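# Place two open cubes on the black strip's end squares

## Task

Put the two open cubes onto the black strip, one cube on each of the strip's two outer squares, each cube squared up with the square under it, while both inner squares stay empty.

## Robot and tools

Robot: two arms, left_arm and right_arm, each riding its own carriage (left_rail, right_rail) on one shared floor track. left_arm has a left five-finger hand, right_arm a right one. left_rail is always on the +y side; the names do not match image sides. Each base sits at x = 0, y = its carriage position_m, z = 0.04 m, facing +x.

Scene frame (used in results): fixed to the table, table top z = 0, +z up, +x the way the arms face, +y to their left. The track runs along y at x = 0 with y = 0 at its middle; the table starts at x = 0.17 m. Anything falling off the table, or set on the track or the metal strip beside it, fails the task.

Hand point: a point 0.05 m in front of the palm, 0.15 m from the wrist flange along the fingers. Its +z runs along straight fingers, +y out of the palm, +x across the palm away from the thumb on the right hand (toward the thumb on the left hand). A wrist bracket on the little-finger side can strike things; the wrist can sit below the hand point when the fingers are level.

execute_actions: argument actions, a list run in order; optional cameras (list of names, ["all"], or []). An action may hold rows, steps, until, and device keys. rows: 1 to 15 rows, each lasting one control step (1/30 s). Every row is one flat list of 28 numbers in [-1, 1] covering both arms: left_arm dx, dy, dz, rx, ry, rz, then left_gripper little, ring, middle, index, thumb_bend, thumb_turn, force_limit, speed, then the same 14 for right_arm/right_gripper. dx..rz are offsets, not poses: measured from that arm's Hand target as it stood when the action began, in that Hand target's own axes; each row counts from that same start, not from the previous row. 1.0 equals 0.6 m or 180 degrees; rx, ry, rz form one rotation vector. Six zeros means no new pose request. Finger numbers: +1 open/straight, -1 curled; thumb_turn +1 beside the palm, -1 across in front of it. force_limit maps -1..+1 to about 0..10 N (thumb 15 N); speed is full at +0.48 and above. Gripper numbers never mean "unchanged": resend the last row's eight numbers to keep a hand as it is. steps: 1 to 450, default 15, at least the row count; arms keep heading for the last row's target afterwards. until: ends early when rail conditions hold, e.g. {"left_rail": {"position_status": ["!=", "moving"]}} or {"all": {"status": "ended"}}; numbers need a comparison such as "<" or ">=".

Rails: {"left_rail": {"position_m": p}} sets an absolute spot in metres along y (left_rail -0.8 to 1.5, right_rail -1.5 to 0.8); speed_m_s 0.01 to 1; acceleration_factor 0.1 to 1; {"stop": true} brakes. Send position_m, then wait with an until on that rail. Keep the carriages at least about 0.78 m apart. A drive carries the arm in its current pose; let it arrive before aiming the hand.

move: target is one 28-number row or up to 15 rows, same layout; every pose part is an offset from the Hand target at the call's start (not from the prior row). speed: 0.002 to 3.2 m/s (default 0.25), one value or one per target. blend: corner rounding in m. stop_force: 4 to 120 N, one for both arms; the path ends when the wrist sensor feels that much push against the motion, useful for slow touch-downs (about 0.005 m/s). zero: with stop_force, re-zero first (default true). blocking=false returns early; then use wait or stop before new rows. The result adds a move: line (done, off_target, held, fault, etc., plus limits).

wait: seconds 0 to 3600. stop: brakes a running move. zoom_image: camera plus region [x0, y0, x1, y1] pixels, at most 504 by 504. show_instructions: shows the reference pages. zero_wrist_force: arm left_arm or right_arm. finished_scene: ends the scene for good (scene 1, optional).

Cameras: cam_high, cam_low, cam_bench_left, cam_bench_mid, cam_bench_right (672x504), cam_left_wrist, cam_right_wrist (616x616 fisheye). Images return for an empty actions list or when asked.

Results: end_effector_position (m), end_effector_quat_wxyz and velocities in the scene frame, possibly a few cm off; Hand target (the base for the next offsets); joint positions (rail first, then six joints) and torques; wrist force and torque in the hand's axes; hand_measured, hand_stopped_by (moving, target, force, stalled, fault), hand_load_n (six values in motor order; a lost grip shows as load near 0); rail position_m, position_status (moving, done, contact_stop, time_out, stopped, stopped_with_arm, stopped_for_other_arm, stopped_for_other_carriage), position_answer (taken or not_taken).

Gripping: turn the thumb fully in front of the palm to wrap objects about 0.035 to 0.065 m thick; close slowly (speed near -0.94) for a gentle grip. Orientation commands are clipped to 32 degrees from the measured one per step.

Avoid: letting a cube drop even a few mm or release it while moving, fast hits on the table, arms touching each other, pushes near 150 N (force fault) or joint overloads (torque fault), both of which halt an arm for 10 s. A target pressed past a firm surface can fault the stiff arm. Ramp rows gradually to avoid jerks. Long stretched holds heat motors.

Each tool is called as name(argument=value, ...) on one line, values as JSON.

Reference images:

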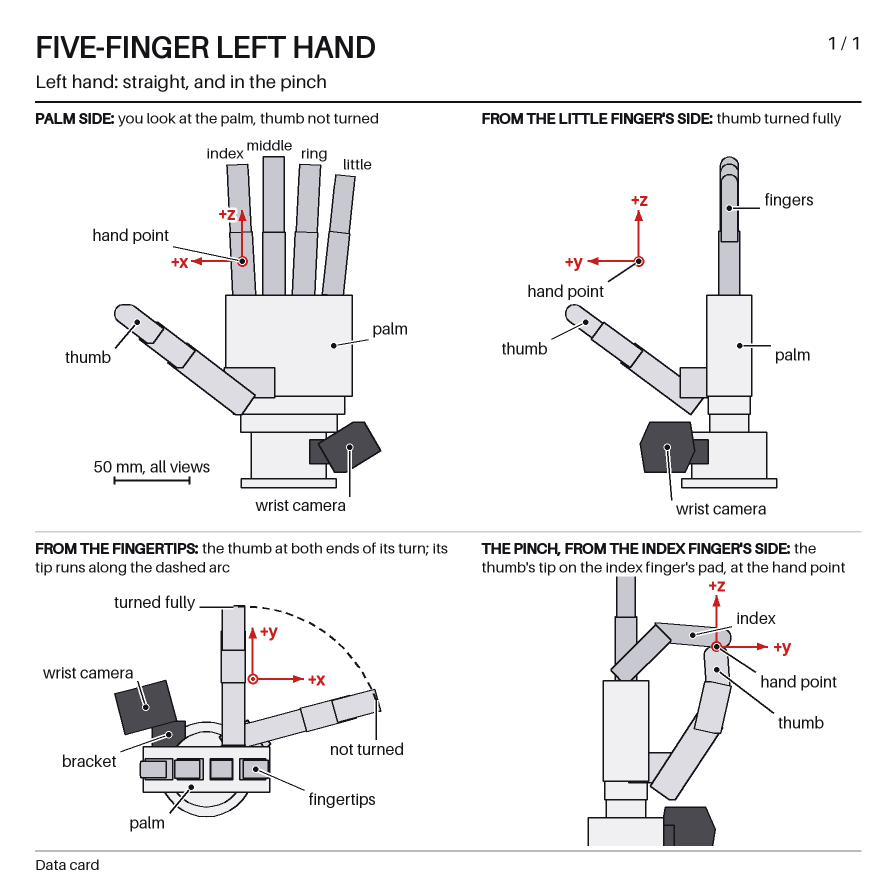

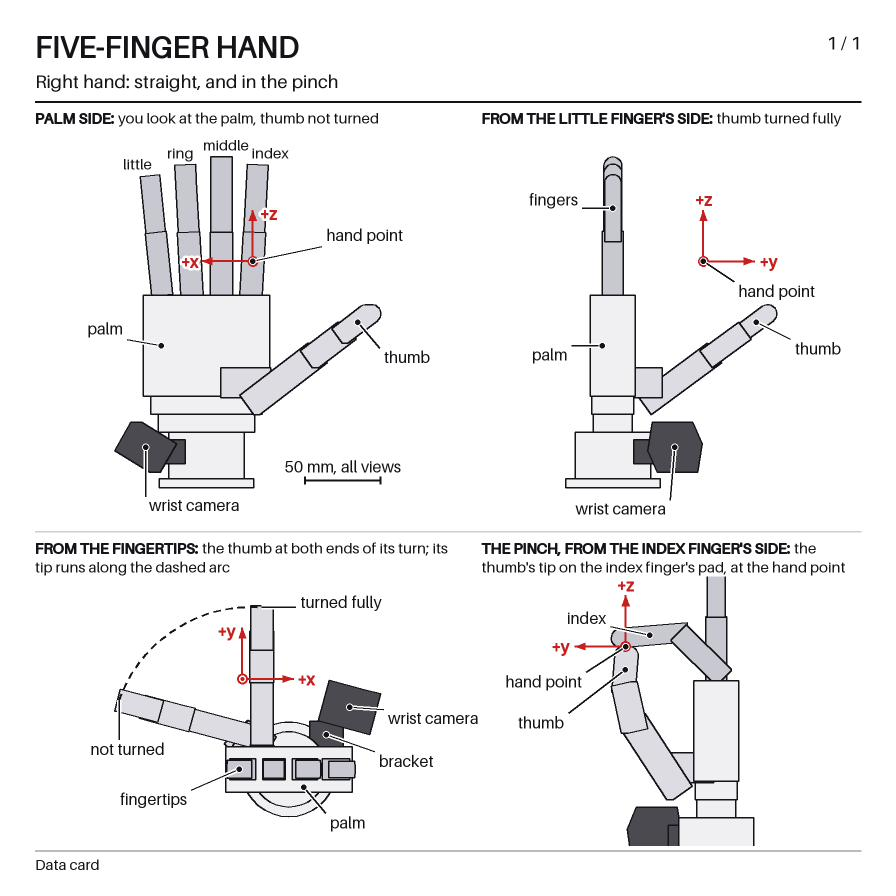

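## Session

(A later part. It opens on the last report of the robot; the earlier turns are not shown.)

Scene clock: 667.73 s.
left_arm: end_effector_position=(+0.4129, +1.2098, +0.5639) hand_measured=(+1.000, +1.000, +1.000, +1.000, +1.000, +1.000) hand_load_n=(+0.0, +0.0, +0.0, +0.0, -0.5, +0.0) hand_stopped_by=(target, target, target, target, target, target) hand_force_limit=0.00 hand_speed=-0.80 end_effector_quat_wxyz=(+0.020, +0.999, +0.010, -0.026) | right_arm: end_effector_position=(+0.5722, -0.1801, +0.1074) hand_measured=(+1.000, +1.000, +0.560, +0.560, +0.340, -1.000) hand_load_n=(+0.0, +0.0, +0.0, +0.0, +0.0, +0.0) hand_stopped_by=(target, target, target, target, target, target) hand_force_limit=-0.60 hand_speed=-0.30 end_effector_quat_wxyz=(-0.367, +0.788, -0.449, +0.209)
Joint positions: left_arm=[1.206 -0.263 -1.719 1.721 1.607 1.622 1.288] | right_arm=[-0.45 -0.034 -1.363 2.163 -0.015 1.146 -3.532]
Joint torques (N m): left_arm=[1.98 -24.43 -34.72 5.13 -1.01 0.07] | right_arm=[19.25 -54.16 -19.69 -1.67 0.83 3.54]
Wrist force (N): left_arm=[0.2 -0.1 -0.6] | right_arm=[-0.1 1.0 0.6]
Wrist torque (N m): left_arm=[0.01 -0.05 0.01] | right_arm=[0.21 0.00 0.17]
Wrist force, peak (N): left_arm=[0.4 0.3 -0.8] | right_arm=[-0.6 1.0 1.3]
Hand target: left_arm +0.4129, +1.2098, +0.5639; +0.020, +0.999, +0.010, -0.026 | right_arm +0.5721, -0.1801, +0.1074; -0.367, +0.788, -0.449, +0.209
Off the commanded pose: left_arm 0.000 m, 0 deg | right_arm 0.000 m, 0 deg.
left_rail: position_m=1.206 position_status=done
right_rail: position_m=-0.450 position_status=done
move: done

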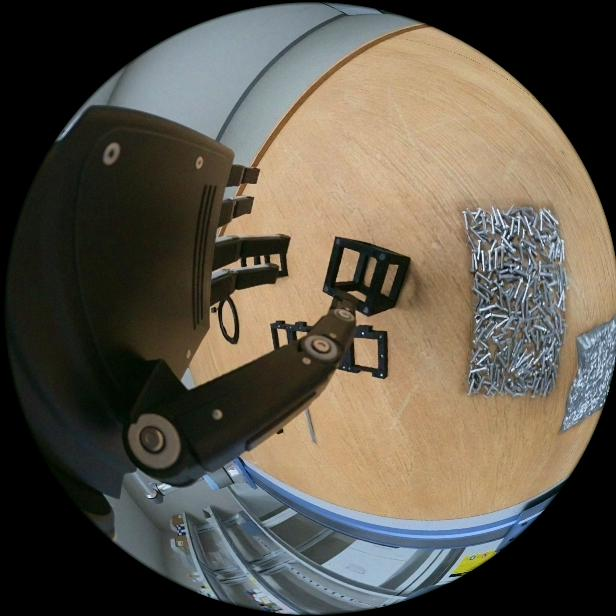

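move(target=[0,0,0,0,0,0,1,1,1,1,1,1,0,-0.8,0,0.072,0.0604,0,0,0,1,1,0.56,0.56,0.34,-1,-0.6,-0.3], speed=0.06, stop_force=6, cameras=["cam_right_wrist"])

zoom_image(camera="cam_right_wrist", region=[220, 200, 420, 360])

Scene clock: 693.33 s.
left_arm: end_effector_position=(+0.4129, +1.2098, +0.5639) hand_measured=(+1.000, +1.000, +1.000, +1.000, +1.000, +1.000) hand_load_n=(+0.0, +0.0, +0.0, +0.0, +0.0, +0.0) hand_stopped_by=(target, target, target, target, target, target) hand_force_limit=0.00 hand_speed=-0.80 end_effector_quat_wxyz=(+0.020, +0.999, +0.010, -0.026) | right_arm: end_effector_position=(+0.5721, -0.1802, +0.0510) hand_measured=(+1.000, +1.000, +0.560, +0.560, +0.340, -1.000) hand_load_n=(+0.0, +0.0, -0.5, +0.0, +0.0, +0.0) hand_stopped_by=(target, target, target, target, target, target) hand_force_limit=-0.60 hand_speed=-0.30 end_effector_quat_wxyz=(-0.367, +0.788, -0.449, +0.209)
Joint positions: left_arm=[1.206 -0.263 -1.719 1.721 1.607 1.622 1.288] | right_arm=[-0.45 -0.035 -1.279 2.195 -0.132 1.146 -3.532]
Joint torques (N m): left_arm=[2.93 -25.05 -34 5.26 -0.98 0.06] | right_arm=[16.52 -27.88 -16.15 -1.08 1.64 3.06]
Wrist force (N): left_arm=[-0.1 -0.3 -0.4] | right_arm=[0.2 0.6 0.7]
Wrist torque (N m): left_arm=[-0.03 0.01 0.00] | right_arm=[0.16 -0.06 0.21]
Wrist force, peak (N): left_arm=[0.4 -0.3 -0.9] | right_arm=[0.4 0.7 1.3]
Hand target: left_arm +0.4129, +1.2098, +0.5639; +0.020, +0.999, +0.010, -0.026 | right_arm +0.5721, -0.1802, +0.0510; -0.367, +0.788, -0.449, +0.209
Off the commanded pose: left_arm 0.000 m, 0 deg | right_arm 0.000 m, 0 deg.
left_rail: position_m=1.206 position_status=done
right_rail: position_m=-0.450 position_status=done
move: done

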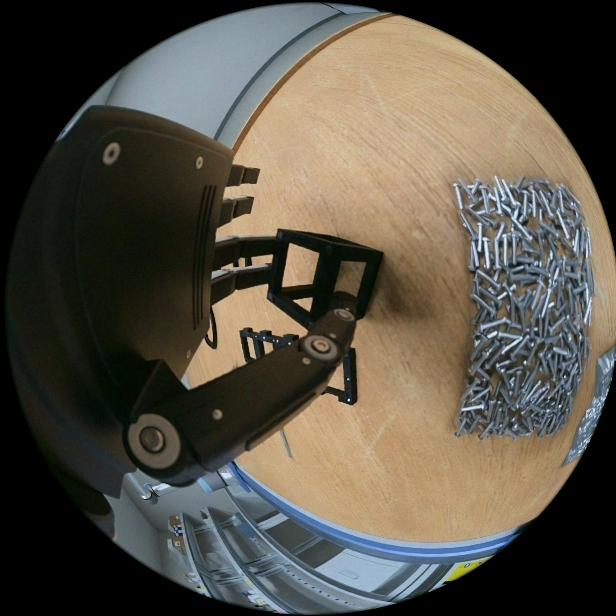

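Scaled by 2.520 from the camera's image (finer frame: 880x880).

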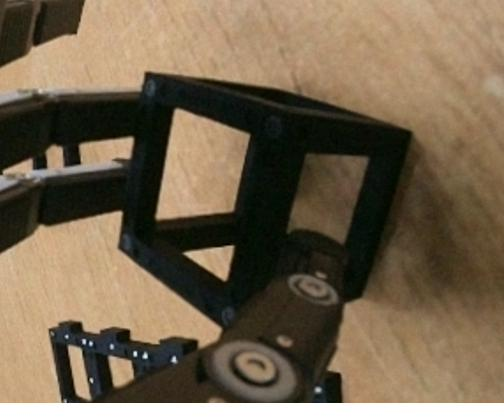

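execute_actions(actions=[{"rows": [[0,0,0,0,0,0,1,1,1,1,1,1,0,-0.8,0,0,0,0,0,0,1,1,0.24,0.24,0.34,-1,-0.62,-0.94]], "steps": 90}], cameras=["cam_right_wrist"])

zoom_image(camera="cam_right_wrist", region=[220, 200, 420, 360])

Scene clock: 738.47 s.
left_arm: end_effector_position=(+0.4129, +1.2098, +0.5639) hand_measured=(+1.000, +1.000, +1.000, +1.000, +1.000, +1.000) hand_load_n=(+0.0, +0.0, +0.0, +0.0, +0.0, +0.0) hand_stopped_by=(target, target, target, target, target, target) hand_force_limit=0.00 hand_speed=-0.80 end_effector_quat_wxyz=(+0.020, +0.999, +0.010, -0.026) | right_arm: end_effector_position=(+0.5721, -0.1802, +0.0510) hand_measured=(+1.000, +1.000, +0.392, +0.364, +0.340, -1.000) hand_load_n=(+0.0, +0.0, +1.5, +2.0, +3.0, +0.5) hand_stopped_by=(target, target, force, force, target, target) hand_force_limit=-0.62 hand_speed=-0.94 end_effector_quat_wxyz=(-0.367, +0.788, -0.449, +0.209)
Joint positions: left_arm=[1.206 -0.263 -1.719 1.721 1.607 1.622 1.288] | right_arm=[-0.45 -0.035 -1.279 2.195 -0.132 1.146 -3.532]
Joint torques (N m): left_arm=[2.33 -23.39 -33.78 5.44 -1.23 0.01] | right_arm=[16.13 -28.36 -16.82 -0.75 1.13 2.9]
Wrist force (N): left_arm=[0.4 0.0 -0.6] | right_arm=[0.3 -0.7 0.0]
Wrist torque (N m): left_arm=[0.03 -0.08 0.02] | right_arm=[0.15 -0.09 0.21]
Wrist force, peak (N): left_arm=[0.4 -0.1 -0.9] | right_arm=[0.2 1.1 0.8]
Hand target: left_arm +0.4129, +1.2098, +0.5639; +0.020, +0.999, +0.010, -0.026 | right_arm +0.5721, -0.1802, +0.0510; -0.367, +0.788, -0.449, +0.209
Off the commanded pose: left_arm 0.000 m, 0 deg | right_arm 0.000 m, 0 deg.
left_rail: position_m=1.206 position_status=done
right_rail: position_m=-0.450 position_status=done

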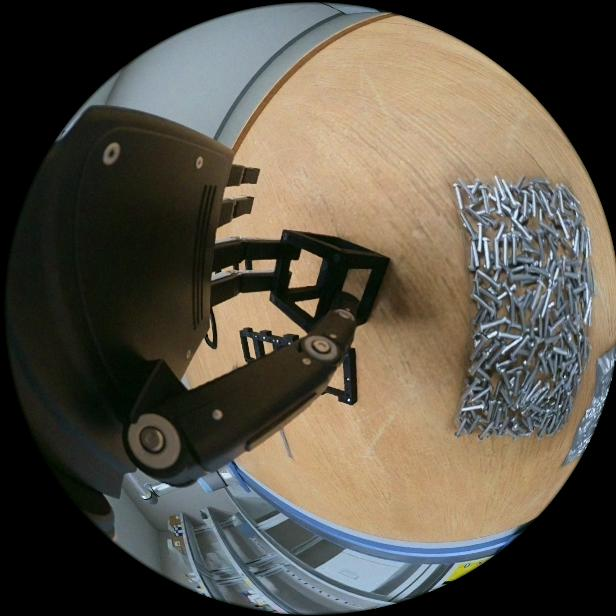

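Scaled by 2.520 from the camera's image (finer frame: 880x880).

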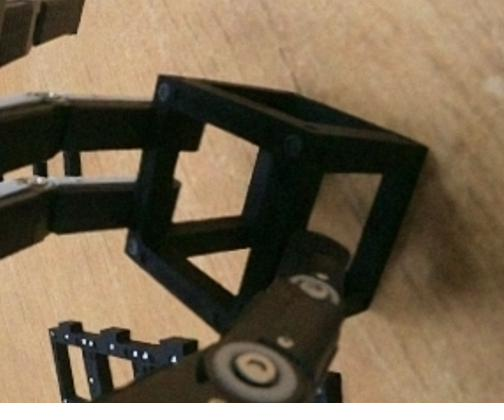

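move(target=[0,0,0,0,0,0,1,1,1,1,1,1,0,-0.8,0,-0.0766,-0.0643,0,0,0,1,1,0.24,0.24,0.34,-1,-0.62,-0.94], speed=0.05, cameras=["cam_right_wrist"])

zoom_image(camera="cam_right_wrist", region=[220, 200, 420, 360])

Scene clock: 748.37 s.
left_arm: end_effector_position=(+0.4129, +1.2098, +0.5639) hand_measured=(+1.000, +1.000, +1.000, +1.000, +1.000, +1.000) hand_load_n=(+0.0, +0.0, +0.5, +0.0, +0.0, +0.0) hand_stopped_by=(target, target, target, target, target, target) hand_force_limit=0.00 hand_speed=-0.80 end_effector_quat_wxyz=(+0.020, +0.999, +0.010, -0.026) | right_arm: end_effector_position=(+0.5721, -0.1801, +0.1109) hand_measured=(+1.000, +1.000, +0.392, +0.364, +0.340, -1.000) hand_load_n=(+0.0, -0.5, +1.0, +2.0, +3.5, +0.5) hand_stopped_by=(target, target, force, force, target, target) hand_force_limit=-0.62 hand_speed=-0.94 end_effector_quat_wxyz=(-0.367, +0.788, -0.449, +0.209)
Joint positions: left_arm=[1.206 -0.263 -1.719 1.721 1.607 1.622 1.288] | right_arm=[-0.45 -0.034 -1.368 2.161 -0.008 1.146 -3.532]
Joint torques (N m): left_arm=[2.33 -24.09 -33.67 5.4 -1.26 0.11] | right_arm=[6.43 -56.89 -32.3 2.7 -0.14 -0.53]
Wrist force (N): left_arm=[0.3 -0.1 -0.8] | right_arm=[0.2 1.2 0.2]
Wrist torque (N m): left_arm=[0.03 -0.07 0.01] | right_arm=[0.25 -0.03 0.20]
Wrist force, peak (N): left_arm=[0.5 0.0 -0.9] | right_arm=[0.2 1.4 1.2]
Hand target: left_arm +0.4129, +1.2098, +0.5639; +0.020, +0.999, +0.010, -0.026 | right_arm +0.5721, -0.1801, +0.1110; -0.367, +0.788, -0.449, +0.209
Off the commanded pose: left_arm 0.000 m, 0 deg | right_arm 0.000 m, 0 deg.
left_rail: position_m=1.206 position_status=done
right_rail: position_m=-0.450 position_status=done
move: done

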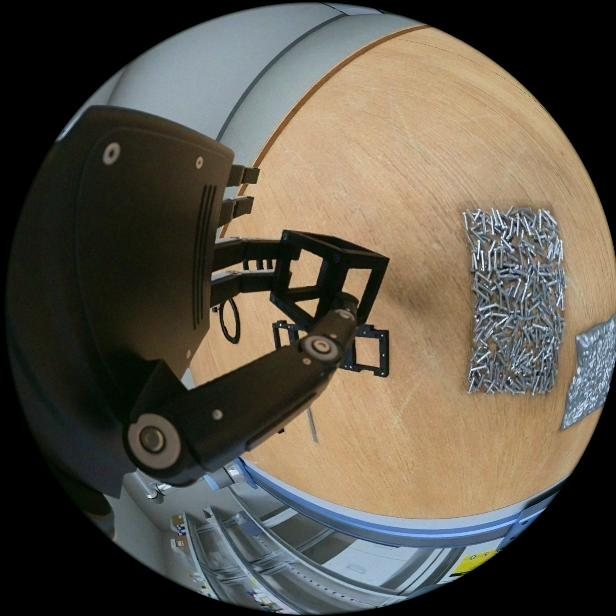

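Scaled by 2.520 from the camera's image (finer frame: 880x880).

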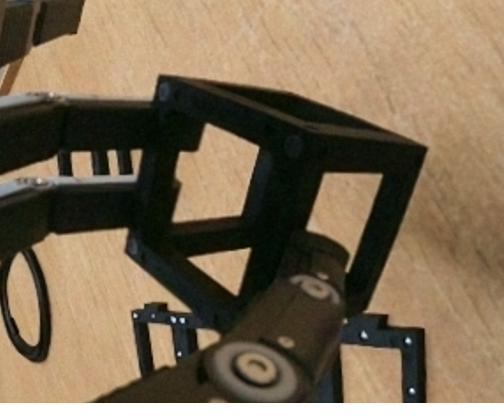

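move(target=[0,0,0,0,0,0,1,1,1,1,1,1,0,-0.8,-0.1213,0.0077,-0.0323,0,-0.123,-0.1032,1,1,0.24,0.24,0.34,-1,-0.62,-0.94], speed=0.12, cameras=["cam_right_wrist", "cam_bench_mid"])

zoom_image(camera="cam_right_wrist", region=[220, 200, 420, 360])

Scene clock: 801.03 s.
left_arm: end_effector_position=(+0.4129, +1.2098, +0.5639) hand_measured=(+1.000, +1.000, +1.000, +1.000, +1.000, +1.000) hand_load_n=(+0.0, +0.0, +0.0, +0.0, +0.0, -0.5) hand_stopped_by=(target, target, target, target, target, target) hand_force_limit=0.00 hand_speed=-0.80 end_effector_quat_wxyz=(+0.020, +0.999, +0.010, -0.026) | right_arm: end_effector_position=(+0.5198, -0.1266, +0.1200) hand_measured=(+1.000, +1.000, +0.392, +0.364, +0.340, -1.000) hand_load_n=(+0.0, +0.0, +1.0, +1.5, +3.0, +1.0) hand_stopped_by=(target, target, force, force, target, target) hand_force_limit=-0.62 hand_speed=-0.94 end_effector_quat_wxyz=(-0.407, +0.875, -0.239, +0.111)
Joint positions: left_arm=[1.206 -0.263 -1.719 1.721 1.607 1.622 1.288] | right_arm=[-0.45 -0.02 -1.295 2.101 0.239 0.84 -3.994]
Joint torques (N m): left_arm=[1.86 -23.98 -33.94 5.6 -1.4 0.09] | right_arm=[18.78 -27.66 -31.31 4.61 -2.98 -3.98]
Wrist force (N): left_arm=[0.2 -0.2 -0.4] | right_arm=[-0.4 0.9 0.4]
Wrist torque (N m): left_arm=[-0.01 -0.04 0.01] | right_arm=[0.17 0.07 0.40]
Wrist force, peak (N): left_arm=[0.7 0.0 -0.9] | right_arm=[-0.2 1.7 0.5]
Hand target: left_arm +0.4129, +1.2098, +0.5639; +0.020, +0.999, +0.010, -0.026 | right_arm +0.5197, -0.1266, +0.1200; -0.407, +0.875, -0.239, +0.110
Off the commanded pose: left_arm 0.000 m, 0 deg | right_arm 0.000 m, 0 deg.
left_rail: position_m=1.206 position_status=done
right_rail: position_m=-0.450 position_status=done
move: done
Images, in order (width x height): cam_bench_mid 672x504, cam_right_wrist 616x616.

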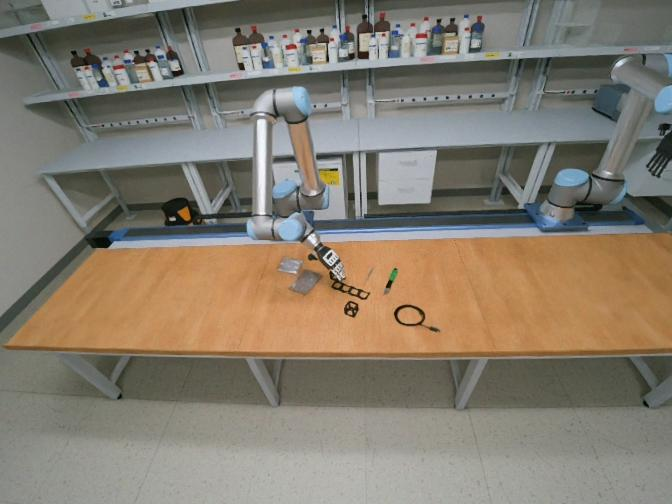

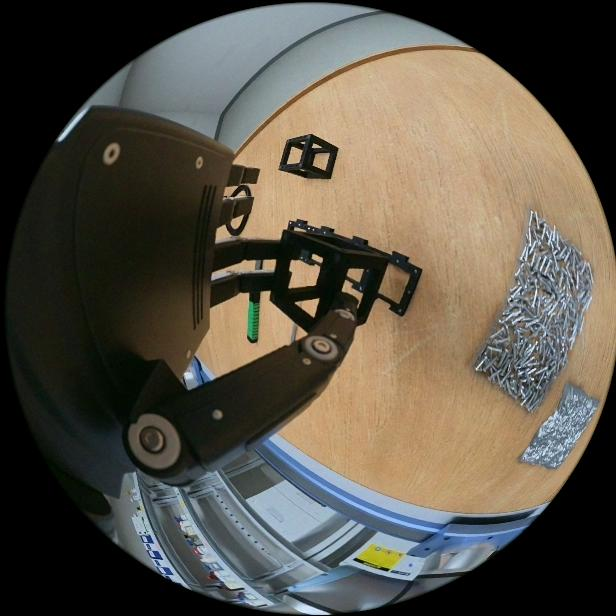

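Scaled by 2.520 from the camera's image (finer frame: 880x880).

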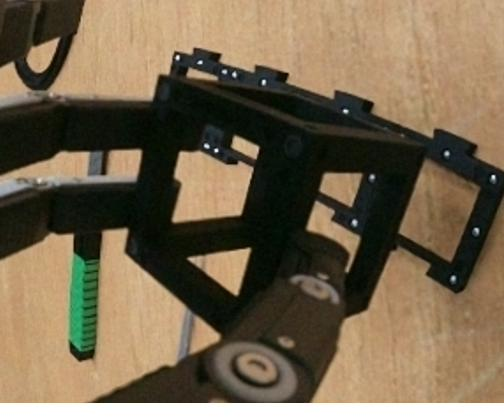

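zoom_image(camera="cam_right_wrist", region=[340, 230, 440, 330])

zoom_image(camera="cam_right_wrist", region=[270, 200, 370, 300])

Scaled by 5.040 from the camera's image (finer frame: 880x880).

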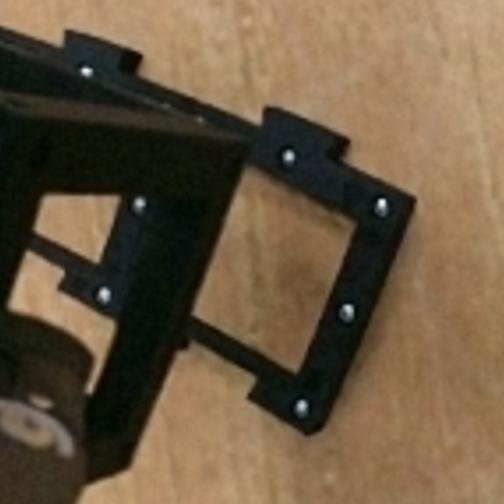

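Scaled by 5.040 from the camera's image (finer frame: 880x880).

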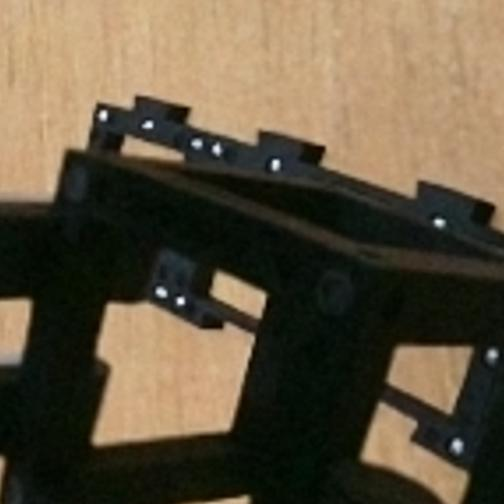

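move(target=[0,0,0,0,0,0,1,1,1,1,1,1,0,-0.8,-0.0073,0.0642,0.0403,0,0.0026,0.0021,1,1,0.24,0.24,0.34,-1,-0.62,-0.94], speed=0.08, cameras=["cam_right_wrist"])

zoom_image(camera="cam_right_wrist", region=[250, 210, 410, 340])

Scene clock: 845.17 s.
left_arm: end_effector_position=(+0.4129, +1.2098, +0.5639) hand_measured=(+1.000, +1.000, +1.000, +1.000, +1.000, +1.000) hand_load_n=(+0.0, +0.0, +0.0, +0.0, -0.5, +0.0) hand_stopped_by=(target, target, target, target, target, target) hand_force_limit=0.00 hand_speed=-0.80 end_effector_quat_wxyz=(+0.020, +0.999, +0.010, -0.026) | right_arm: end_effector_position=(+0.5127, -0.1297, +0.0750) hand_measured=(+1.000, +1.000, +0.392, +0.364, +0.340, -1.000) hand_load_n=(+0.0, +0.0, +1.0, +1.5, +3.0, +0.5) hand_stopped_by=(target, target, force, force, target, target) hand_force_limit=-0.62 hand_speed=-0.94 end_effector_quat_wxyz=(-0.407, +0.873, -0.243, +0.113)
Joint positions: left_arm=[1.206 -0.263 -1.719 1.721 1.607 1.622 1.288] | right_arm=[-0.45 -0.026 -1.244 2.142 0.142 0.842 -3.989]
Joint torques (N m): left_arm=[1.47 -24.27 -33.55 5.6 -1.43 0.1] | right_arm=[-12.28 -30.07 -15.4 -0.13 0.56 3.35]
Wrist force (N): left_arm=[0.3 -0.1 -0.8] | right_arm=[0.1 1.0 0.7]
Wrist torque (N m): left_arm=[0.02 -0.06 0.02] | right_arm=[0.18 0.00 0.15]
Wrist force, peak (N): left_arm=[0.4 -0.3 -1.1] | right_arm=[-0.2 1.3 1.1]
Hand target: left_arm +0.4129, +1.2098, +0.5639; +0.020, +0.999, +0.010, -0.026 | right_arm +0.5127, -0.1297, +0.0749; -0.407, +0.873, -0.243, +0.113
Off the commanded pose: left_arm 0.000 m, 0 deg | right_arm 0.000 m, 0 deg.
left_rail: position_m=1.206 position_status=done
right_rail: position_m=-0.450 position_status=done
move: done

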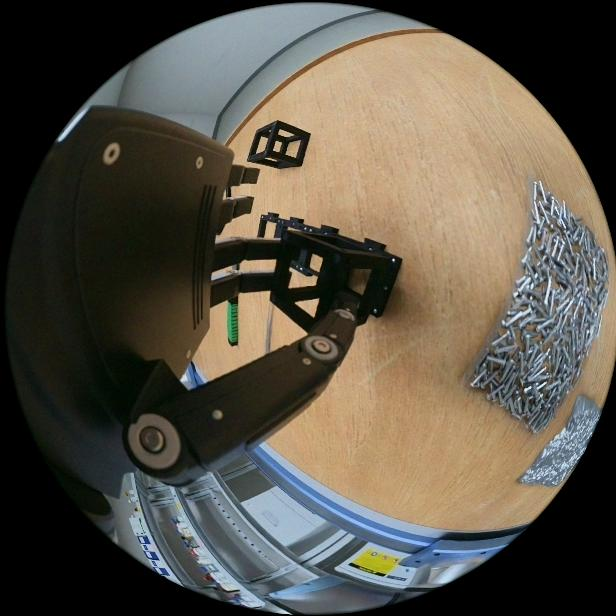

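Scaled by 3.150 from the camera's image (finer frame: 880x880).

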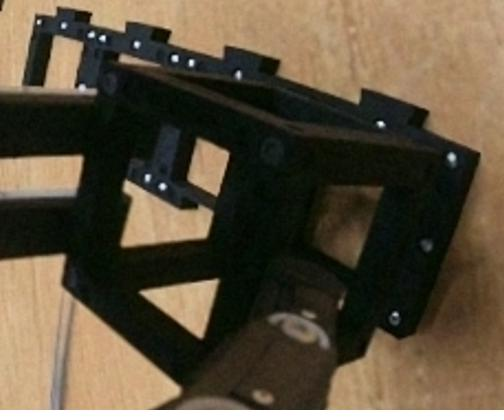

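move(target=[0,0,0,0,0,0,1,1,1,1,1,1,0,-0.8,0,0.0306,0.0257,0,0,0,1,1,0.24,0.24,0.34,-1,-0.62,-0.94], speed=0.01, stop_force=4, cameras=["cam_right_wrist"])

zoom_image(camera="cam_right_wrist", region=[250, 210, 410, 340])

Scene clock: 867.60 s.
left_arm: end_effector_position=(+0.4129, +1.2098, +0.5639) hand_measured=(+1.000, +1.000, +1.000, +1.000, +1.000, +1.000) hand_load_n=(+0.0, +0.0, +0.0, +0.0, +0.0, +0.0) hand_stopped_by=(target, target, target, target, target, target) hand_force_limit=0.00 hand_speed=-0.80 end_effector_quat_wxyz=(+0.020, +0.999, +0.010, -0.026) | right_arm: end_effector_position=(+0.5127, -0.1297, +0.0509) hand_measured=(+1.000, +1.000, +0.392, +0.364, +0.340, -1.000) hand_load_n=(+0.0, +0.0, +0.0, +0.0, +0.0, +0.0) hand_stopped_by=(target, target, force, force, target, target) hand_force_limit=-0.62 hand_speed=-0.94 end_effector_quat_wxyz=(-0.407, +0.873, -0.243, +0.113)
Joint positions: left_arm=[1.206 -0.263 -1.719 1.721 1.607 1.622 1.288] | right_arm=[-0.45 -0.026 -1.206 2.152 0.094 0.842 -3.989]
Joint torques (N m): left_arm=[1.52 -24.94 -33.54 5.87 -1.52 0.22] | right_arm=[-8.1 -30.28 -14.6 -0.21 -0.94 -0.71]
Wrist force (N): left_arm=[0.2 -0.3 -0.8] | right_arm=[0.1 0.4 0.1]
Wrist torque (N m): left_arm=[-0.02 -0.05 0.01] | right_arm=[0.20 0.00 0.14]
Wrist force, peak (N): left_arm=[0.4 0.0 -1.1] | right_arm=[0.1 -2.4 -0.9]
Hand target: left_arm +0.4129, +1.2098, +0.5639; +0.020, +0.999, +0.010, -0.026 | right_arm +0.5127, -0.1297, +0.0509; -0.407, +0.873, -0.243, +0.113
Off the commanded pose: left_arm 0.000 m, 0 deg | right_arm 0.000 m, 0 deg.
left_rail: position_m=1.206 position_status=done
right_rail: position_m=-0.450 position_status=done
move: done

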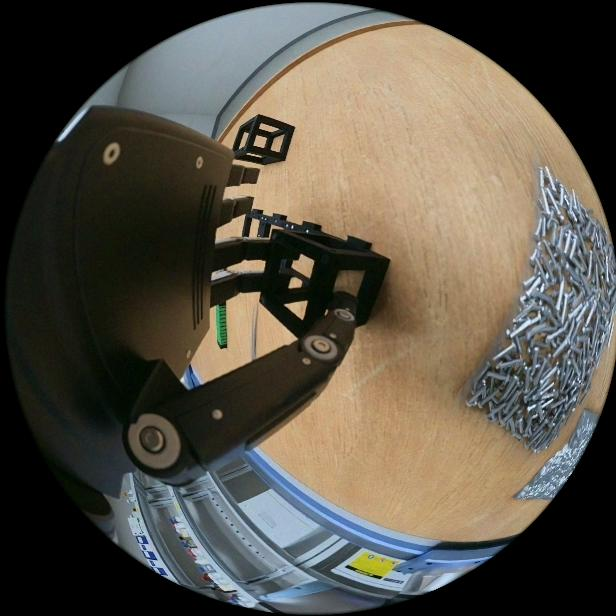

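Scaled by 3.150 from the camera's image (finer frame: 880x880).

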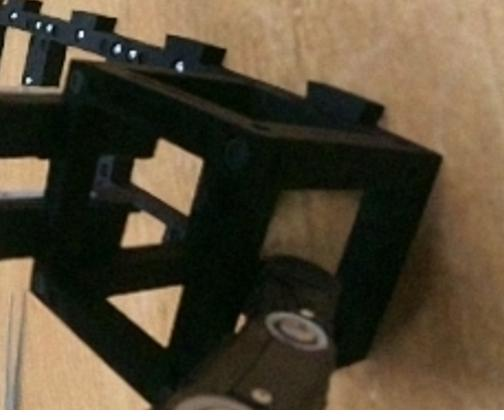

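execute_actions(actions=[{"rows": [[0,0,0,0,0,0,1,1,1,1,1,1,0,-0.8,0,0,0,0,0,0,1,1,0.56,0.56,0.6,-1,-0.62,-0.88]], "steps": 50}], cameras=["cam_right_wrist"])

zoom_image(camera="cam_right_wrist", region=[250, 210, 410, 340])

Scene clock: 881.00 s.
left_arm: end_effector_position=(+0.4129, +1.2098, +0.5639) hand_measured=(+1.000, +1.000, +1.000, +1.000, +1.000, +1.000) hand_load_n=(+0.0, +0.0, +0.0, +0.0, +0.0, +0.0) hand_stopped_by=(target, target, target, target, target, target) hand_force_limit=0.00 hand_speed=-0.80 end_effector_quat_wxyz=(+0.020, +0.999, +0.010, -0.026) | right_arm: end_effector_position=(+0.5127, -0.1297, +0.0509) hand_measured=(+1.000, +1.000, +0.560, +0.560, +0.600, -1.000) hand_load_n=(+0.0, +0.0, +0.0, +0.0, +0.0, +0.0) hand_stopped_by=(target, target, target, target, target, target) hand_force_limit=-0.62 hand_speed=-0.88 end_effector_quat_wxyz=(-0.407, +0.873, -0.243, +0.113)
Joint positions: left_arm=[1.206 -0.263 -1.719 1.721 1.607 1.622 1.288] | right_arm=[-0.45 -0.026 -1.206 2.152 0.094 0.842 -3.989]
Joint torques (N m): left_arm=[2.34 -24.93 -32.99 5.89 -1.64 0.15] | right_arm=[5.44 -32.86 -15.91 0.46 -3.06 -0.76]
Wrist force (N): left_arm=[0.1 -0.2 -0.9] | right_arm=[0.2 0.4 0.5]
Wrist torque (N m): left_arm=[0.00 -0.04 0.01] | right_arm=[0.13 -0.02 0.14]
Wrist force, peak (N): left_arm=[0.1 -0.1 -1.1] | right_arm=[-0.6 0.1 1.1]
Hand target: left_arm +0.4129, +1.2098, +0.5639; +0.020, +0.999, +0.010, -0.026 | right_arm +0.5127, -0.1297, +0.0509; -0.407, +0.873, -0.243, +0.113
Off the commanded pose: left_arm 0.000 m, 0 deg | right_arm 0.000 m, 0 deg.
left_rail: position_m=1.206 position_status=done
right_rail: position_m=-0.450 position_status=done

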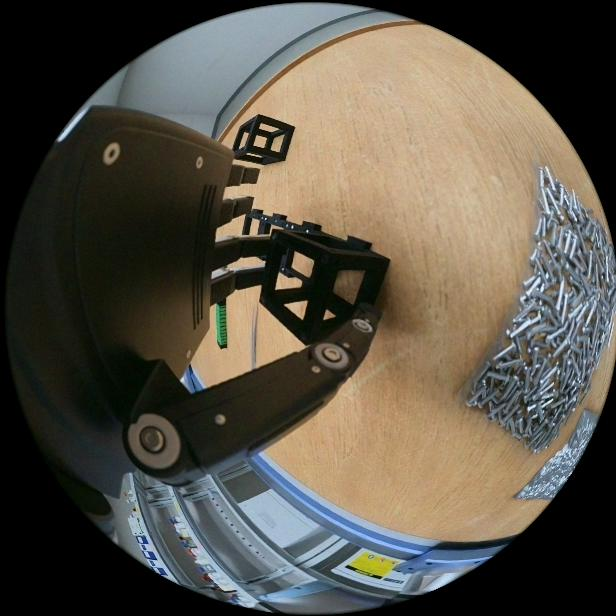

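Scaled by 3.150 from the camera's image (finer frame: 880x880).

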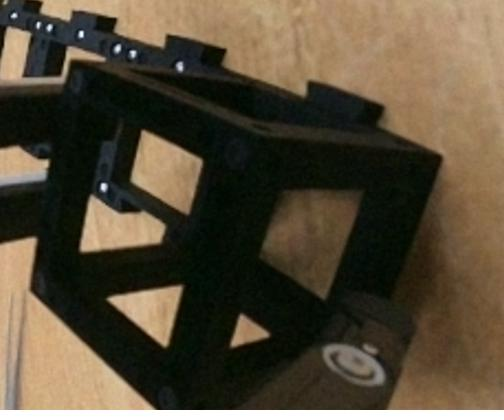

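move(target=[0,0,0,0,0,0,1,1,1,1,1,1,0,-0.8,0,-0.0894,-0.075,0,0,0,1,1,0.56,0.56,0.6,-1,-0.62,-0.88], speed=0.08, cameras=["cam_right_wrist"])

zoom_image(camera="cam_right_wrist", region=[260, 210, 420, 340])

Scene clock: 888.53 s.
left_arm: end_effector_position=(+0.4129, +1.2098, +0.5639) hand_measured=(+1.000, +1.000, +1.000, +1.000, +1.000, +1.000) hand_load_n=(+0.0, +0.0, +0.0, +0.0, +0.0, +0.0) hand_stopped_by=(target, target, target, target, target, target) hand_force_limit=0.00 hand_speed=-0.80 end_effector_quat_wxyz=(+0.020, +0.999, +0.010, -0.026) | right_arm: end_effector_position=(+0.5128, -0.1296, +0.1208) hand_measured=(+1.000, +1.000, +0.560, +0.560, +0.600, -1.000) hand_load_n=(+0.0, -0.5, +0.0, +0.0, +0.0, +0.0) hand_stopped_by=(target, target, target, target, target, target) hand_force_limit=-0.62 hand_speed=-0.88 end_effector_quat_wxyz=(-0.407, +0.873, -0.243, +0.113)
Joint positions: left_arm=[1.206 -0.263 -1.719 1.721 1.607 1.622 1.288] | right_arm=[-0.45 -0.026 -1.31 2.118 0.232 0.842 -3.989]
Joint torques (N m): left_arm=[1.85 -23.49 -32.74 5.98 -1.62 0.13] | right_arm=[-12.46 -57.88 -29.38 5.39 -1.52 -3.54]
Wrist force (N): left_arm=[0.2 -0.2 -0.9] | right_arm=[-0.3 0.9 0.5]
Wrist torque (N m): left_arm=[0.01 -0.06 0.01] | right_arm=[0.20 0.05 0.12]
Wrist force, peak (N): left_arm=[0.5 -0.2 -1.2] | right_arm=[0.2 0.6 1.1]
Hand target: left_arm +0.4129, +1.2098, +0.5639; +0.020, +0.999, +0.010, -0.026 | right_arm +0.5128, -0.1297, +0.1210; -0.407, +0.873, -0.243, +0.113
Off the commanded pose: left_arm 0.000 m, 0 deg | right_arm 0.000 m, 0 deg.
left_rail: position_m=1.206 position_status=done
right_rail: position_m=-0.450 position_status=done
move: done

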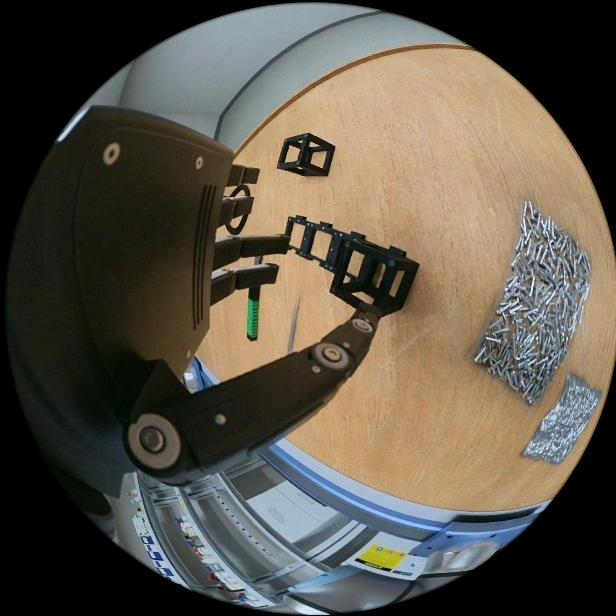

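Scaled by 3.150 from the camera's image (finer frame: 880x880).

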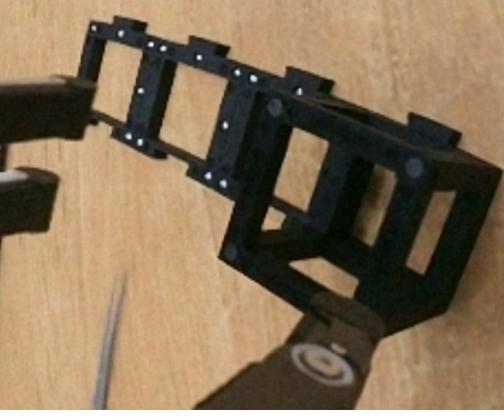

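zoom_image(camera="cam_right_wrist", region=[250, 110, 370, 210])

Scaled by 4.200 from the camera's image (finer frame: 880x880).

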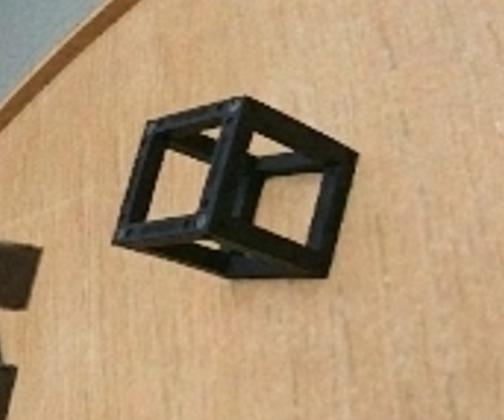

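move(target=[0,0,0,0,0,0,1,1,1,1,1,1,0,-0.8,0.219,-0.152,0.1838,0,-0.0013,-0.0011,1,1,0.56,0.56,0.34,-1,-0.62,-0.4], speed=0.15, cameras=["cam_right_wrist"])

zoom_image(camera="cam_right_wrist", region=[250, 210, 410, 340])

Scene clock: 939.60 s.
left_arm: end_effector_position=(+0.4129, +1.2098, +0.5639) hand_measured=(+1.000, +1.000, +1.000, +1.000, +1.000, +1.000) hand_load_n=(-0.5, +0.0, +0.0, +0.0, +0.0, +0.0) hand_stopped_by=(target, target, target, target, target, target) hand_force_limit=0.00 hand_speed=-0.80 end_effector_quat_wxyz=(+0.020, +0.999, +0.010, -0.026) | right_arm: end_effector_position=(+0.6991, -0.0750, +0.1197) hand_measured=(+1.000, +1.000, +0.560, +0.560, +0.340, -1.000) hand_load_n=(+0.0, +0.0, +0.0, +0.0, +0.0, +0.0) hand_stopped_by=(target, target, target, target, target, target) hand_force_limit=-0.62 hand_speed=-0.40 end_effector_quat_wxyz=(-0.407, +0.874, -0.241, +0.112)
Joint positions: left_arm=[1.206 -0.263 -1.719 1.721 1.607 1.622 1.288] | right_arm=[-0.45 0.066 -1.057 1.715 0.32 0.888 -3.893]
Joint torques (N m): left_arm=[2.21 -23.25 -32.86 5.99 -1.71 0.12] | right_arm=[17.41 -51.37 -35.01 4.26 0.56 3.75]
Wrist force (N): left_arm=[0.1 -0.2 -0.7] | right_arm=[-0.2 0.2 0.9]
Wrist torque (N m): left_arm=[0.00 -0.04 0.01] | right_arm=[0.06 0.05 0.06]
Wrist force, peak (N): left_arm=[0.3 -0.4 -1.2] | right_arm=[0.6 0.0 1.5]
Hand target: left_arm +0.4129, +1.2098, +0.5639; +0.020, +0.999, +0.010, -0.026 | right_arm +0.6992, -0.0750, +0.1197; -0.407, +0.874, -0.241, +0.112
Off the commanded pose: left_arm 0.000 m, 0 deg | right_arm 0.000 m, 0 deg.
left_rail: position_m=1.206 position_status=done
right_rail: position_m=-0.450 position_status=done
move: done

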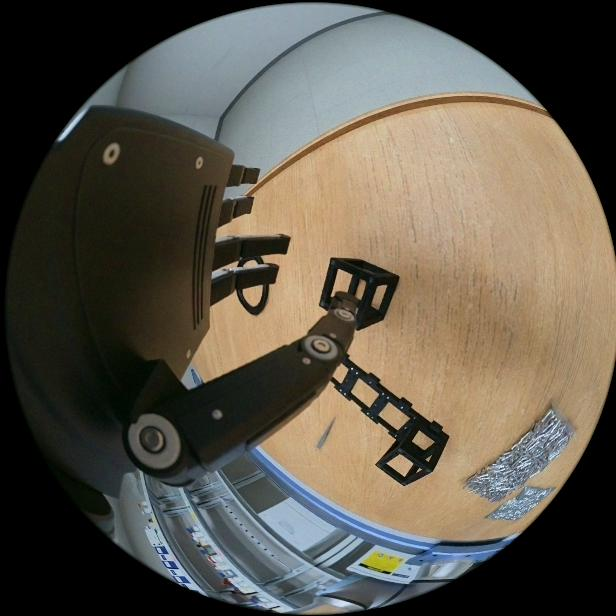

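Scaled by 3.150 from the camera's image (finer frame: 880x880).

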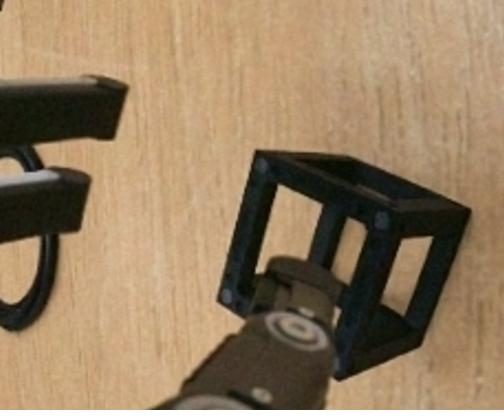

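move(target=[0,0,0,0,0,0,1,1,1,1,1,1,0,-0.8,-0.035,0.0328,0.051,0,0.003,0.0025,1,1,0.56,0.56,0.34,-1,-0.62,-0.4], speed=0.08, cameras=["cam_right_wrist"])

zoom_image(camera="cam_right_wrist", region=[250, 210, 410, 340])

Scene clock: 960.33 s.
left_arm: end_effector_position=(+0.4129, +1.2098, +0.5639) hand_measured=(+1.000, +1.000, +1.000, +1.000, +1.000, +1.000) hand_load_n=(+0.0, +0.0, +0.0, +0.5, +0.0, +0.0) hand_stopped_by=(target, target, target, target, target, target) hand_force_limit=0.00 hand_speed=-0.80 end_effector_quat_wxyz=(+0.020, +0.999, +0.010, -0.026) | right_arm: end_effector_position=(+0.6867, -0.0550, +0.0850) hand_measured=(+1.000, +1.000, +0.560, +0.560, +0.340, -1.000) hand_load_n=(+0.0, +0.0, +0.0, +0.0, +0.0, +0.0) hand_stopped_by=(target, target, target, target, target, target) hand_force_limit=-0.62 hand_speed=-0.40 end_effector_quat_wxyz=(-0.406, +0.873, -0.246, +0.114)
Joint positions: left_arm=[1.206 -0.263 -1.719 1.721 1.607 1.622 1.288] | right_arm=[-0.45 0.099 -1.035 1.75 0.233 0.914 -3.845]
Joint torques (N m): left_arm=[2.58 -24.61 -32.38 6.19 -1.7 0.17] | right_arm=[16.9 -50.08 -19.67 -0.88 0.93 3.36]
Wrist force (N): left_arm=[0.2 0.1 -0.8] | right_arm=[-0.3 0.5 0.9]
Wrist torque (N m): left_arm=[0.04 -0.06 0.00] | right_arm=[0.13 0.00 0.07]
Wrist force, peak (N): left_arm=[0.1 -0.3 -1.2] | right_arm=[-0.6 0.9 1.6]
Hand target: left_arm +0.4129, +1.2098, +0.5639; +0.020, +0.999, +0.010, -0.026 | right_arm +0.6867, -0.0550, +0.0849; -0.406, +0.872, -0.246, +0.114
Off the commanded pose: left_arm 0.000 m, 0 deg | right_arm 0.000 m, 0 deg.
left_rail: position_m=1.206 position_status=done
right_rail: position_m=-0.450 position_status=done
move: done

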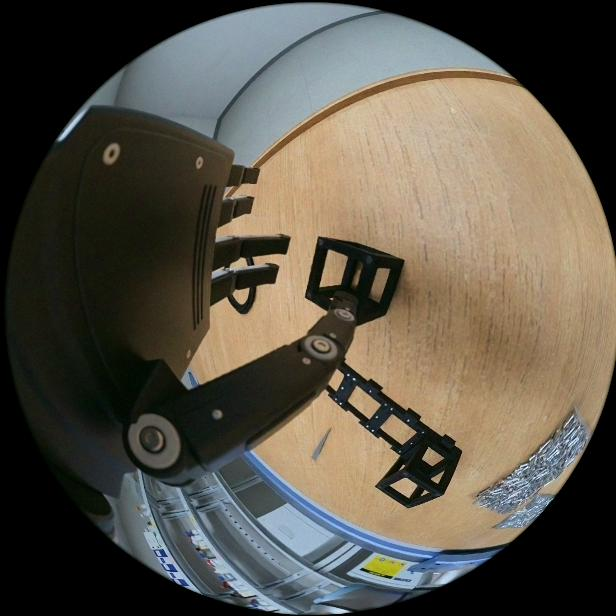

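Scaled by 3.150 from the camera's image (finer frame: 880x880).

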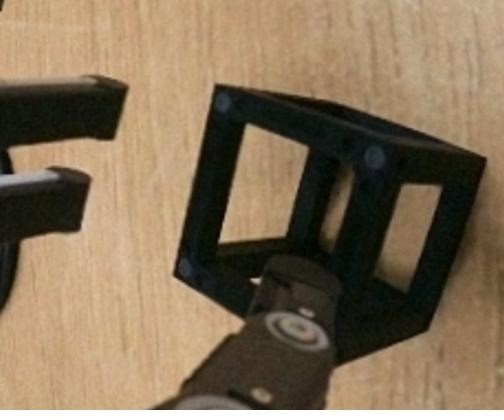

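move(target=[0,0,0,0,0,0,1,1,1,1,1,1,0,-0.8,0,0.046,0.0332,0,0,0,1,1,0.56,0.56,0.34,-1,-0.62,-0.4], speed=0.05, stop_force=6)

execute_actions(actions=[{"rows": [[0,0,0,0,0,0,1,1,1,1,1,1,0,-0.8,0,0,0,0,0,0,1,1,0.24,0.24,0.34,-1,-0.62,-0.94]], "steps": 90}], cameras=["cam_right_wrist"])

zoom_image(camera="cam_right_wrist", region=[220, 200, 420, 360])

Scene clock: 981.60 s.
left_arm: end_effector_position=(+0.4129, +1.2098, +0.5639) hand_measured=(+1.000, +1.000, +1.000, +1.000, +1.000, +1.000) hand_load_n=(+0.0, +0.0, +0.0, +0.0, +0.0, +0.0) hand_stopped_by=(target, target, target, target, target, target) hand_force_limit=0.00 hand_speed=-0.80 end_effector_quat_wxyz=(+0.020, +0.999, +0.010, -0.026) | right_arm: end_effector_position=(+0.6853, -0.0571, +0.0510) hand_measured=(+1.000, +1.000, +0.560, +0.560, +0.340, -1.000) hand_load_n=(+0.0, +0.0, +0.0, +0.0, +0.0, +0.0) hand_stopped_by=(target, target, target, target, target, target) hand_force_limit=-0.62 hand_speed=-0.40 end_effector_quat_wxyz=(-0.406, +0.872, -0.246, +0.114)
Joint positions: left_arm=[1.206 -0.263 -1.719 1.721 1.607 1.622 1.288] | right_arm=[-0.45 0.096 -0.999 1.768 0.182 0.913 -3.848]
Joint torques (N m): left_arm=[2.14 -24.24 -32.32 6.13 -1.68 0.11] | right_arm=[-13.65 -50.39 -20.65 -0.38 -3.62 -4.11]
Wrist force (N): left_arm=[0.3 -0.3 -0.7] | right_arm=[-0.2 0.4 0.8]
Wrist torque (N m): left_arm=[-0.01 -0.07 0.02] | right_arm=[0.11 0.00 0.37]
Wrist force, peak (N): left_arm=[0.4 -0.1 -1.3] | right_arm=[0.1 0.8 1.3]
Hand target: left_arm +0.4129, +1.2098, +0.5639; +0.020, +0.999, +0.010, -0.026 | right_arm +0.6853, -0.0571, +0.0510; -0.406, +0.872, -0.246, +0.114
Off the commanded pose: left_arm 0.000 m, 0 deg | right_arm 0.000 m, 0 deg.
left_rail: position_m=1.206 position_status=done
right_rail: position_m=-0.450 position_status=done
move: done

Scene clock: 984.80 s.
left_arm: end_effector_position=(+0.4129, +1.2098, +0.5639) hand_measured=(+1.000, +1.000, +1.000, +1.000, +1.000, +1.000) hand_load_n=(+0.0, +0.0, +0.0, +0.0, +0.0, +0.0) hand_stopped_by=(target, target, target, target, target, target) hand_force_limit=0.00 hand_speed=-0.80 end_effector_quat_wxyz=(+0.020, +0.999, +0.010, -0.026) | right_arm: end_effector_position=(+0.6853, -0.0571, +0.0510) hand_measured=(+1.000, +1.000, +0.392, +0.364, +0.340, -1.000) hand_load_n=(+0.0, -0.5, +1.5, +2.0, +3.0, +0.5) hand_stopped_by=(target, target, force, force, target, target) hand_force_limit=-0.62 hand_speed=-0.94 end_effector_quat_wxyz=(-0.406, +0.872, -0.246, +0.114)
Joint positions: left_arm=[1.206 -0.263 -1.719 1.721 1.607 1.622 1.288] | right_arm=[-0.45 0.096 -0.999 1.768 0.182 0.913 -3.848]
Joint torques (N m): left_arm=[1.36 -24.08 -32.55 6.16 -1.61 0.07] | right_arm=[-12.93 -51.97 -19.68 0.14 -2.39 -4.31]
Wrist force (N): left_arm=[0.5 0.0 -0.5] | right_arm=[-0.4 -0.7 0.6]
Wrist torque (N m): left_arm=[0.02 -0.09 0.03] | right_arm=[0.07 -0.01 0.35]
Wrist force, peak (N): left_arm=[0.5 -0.4 -1.1] | right_arm=[-0.1 0.5 1.2]
Hand target: left_arm +0.4129, +1.2098, +0.5639; +0.020, +0.999, +0.010, -0.026 | right_arm +0.6853, -0.0571, +0.0510; -0.406, +0.872, -0.246, +0.114
Off the commanded pose: left_arm 0.000 m, 0 deg | right_arm 0.000 m, 0 deg.
left_rail: position_m=1.206 position_status=done
right_rail: position_m=-0.450 position_status=done

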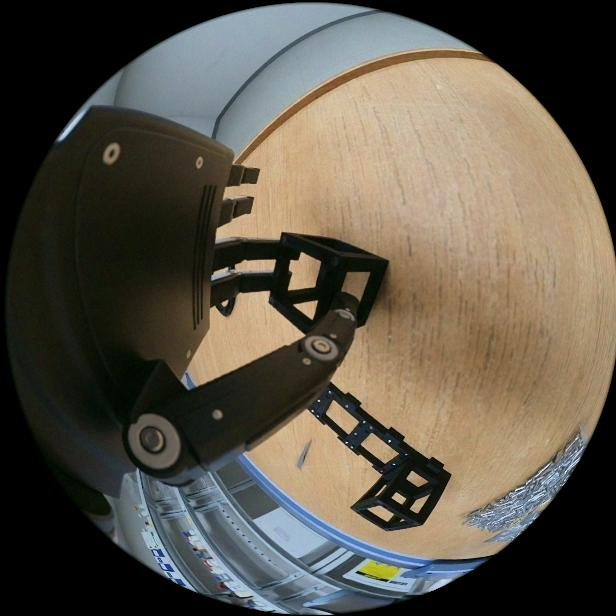

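Scaled by 2.520 from the camera's image (finer frame: 880x880).

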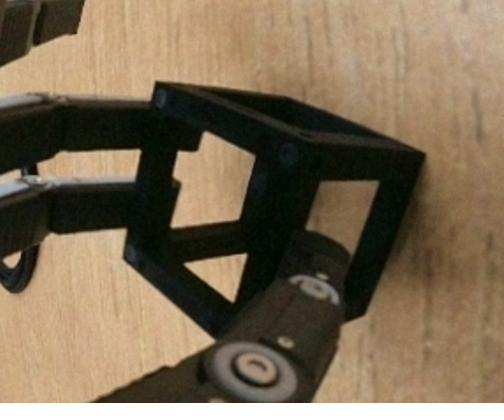

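move(target=[[0,0,0,0,0,0,1,1,1,1,1,1,0,-0.8,0,-0.0766,-0.0643,0,0,0,1,1,0.24,0.24,0.34,-1,-0.62,-0.94],[0,0,0,0,0,0,1,1,1,1,1,1,0,-0.8,-0.1711,-0.0798,-0.0605,0,-0.0034,-0.0029,1,1,0.24,0.24,0.34,-1,-0.62,-0.94]], speed=[0.05, 0.12], blend=[0.02, 0], cameras=["cam_right_wrist"])

zoom_image(camera="cam_right_wrist", region=[320, 220, 440, 320])

zoom_image(camera="cam_right_wrist", region=[220, 200, 420, 360])

Scene clock: 1025.60 s.
left_arm: end_effector_position=(+0.4129, +1.2098, +0.5639) hand_measured=(+1.000, +1.000, +1.000, +1.000, +1.000, +1.000) hand_load_n=(+0.0, +0.0, +0.0, +0.0, +0.0, +0.0) hand_stopped_by=(target, target, target, target, target, target) hand_force_limit=0.00 hand_speed=-0.80 end_effector_quat_wxyz=(+0.020, +0.999, +0.010, -0.026) | right_arm: end_effector_position=(+0.5996, -0.0011, +0.1111) hand_measured=(+1.000, +1.000, +0.392, +0.364, +0.340, -1.000) hand_load_n=(+0.0, +0.0, +1.0, +1.5, +3.5, +0.5) hand_stopped_by=(target, target, force, force, target, target) hand_force_limit=-0.62 hand_speed=-0.94 end_effector_quat_wxyz=(-0.407, +0.874, -0.240, +0.111)
Joint positions: left_arm=[1.206 -0.263 -1.719 1.721 1.607 1.622 1.288] | right_arm=[-0.45 0.205 -1.147 1.863 0.179 0.97 -3.755]
Joint torques (N m): left_arm=[2.29 -24.95 -31.97 6.38 -1.73 0.21] | right_arm=[19.3 -69.57 -20.94 -0.41 1.04 3.4]
Wrist force (N): left_arm=[0.3 -0.1 -0.7] | right_arm=[0.0 0.5 0.9]
Wrist torque (N m): left_arm=[0.02 -0.07 0.01] | right_arm=[0.09 -0.01 0.11]
Wrist force, peak (N): left_arm=[0.3 -0.1 -1.3] | right_arm=[0.0 1.0 1.4]
Hand target: left_arm +0.4129, +1.2098, +0.5639; +0.020, +0.999, +0.010, -0.026 | right_arm +0.5994, -0.0010, +0.1111; -0.407, +0.874, -0.240, +0.111
Off the commanded pose: left_arm 0.000 m, 0 deg | right_arm 0.000 m, 0 deg.
left_rail: position_m=1.206 position_status=done
right_rail: position_m=-0.450 position_status=done
move: done

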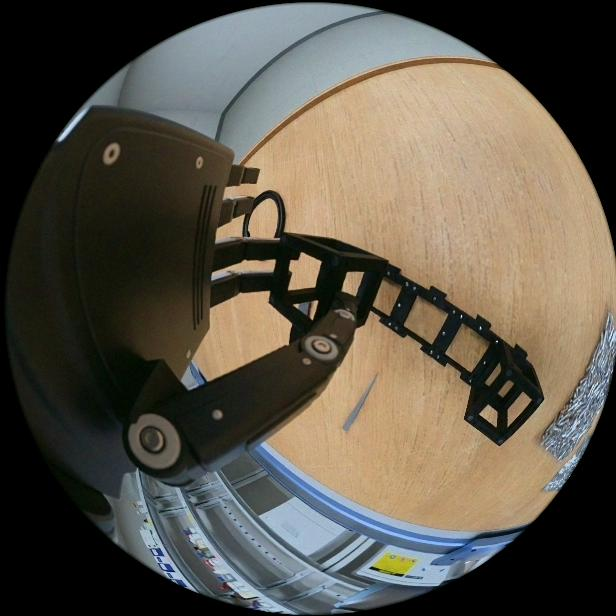

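Scaled by 4.200 from the camera's image (finer frame: 880x880).

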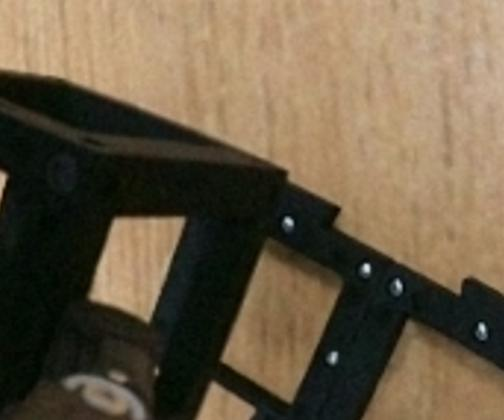

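Scaled by 2.520 from the camera's image (finer frame: 880x880).

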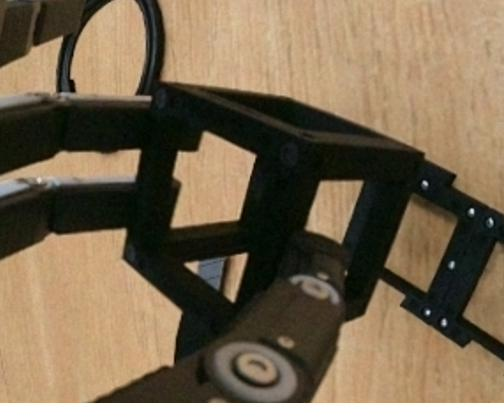

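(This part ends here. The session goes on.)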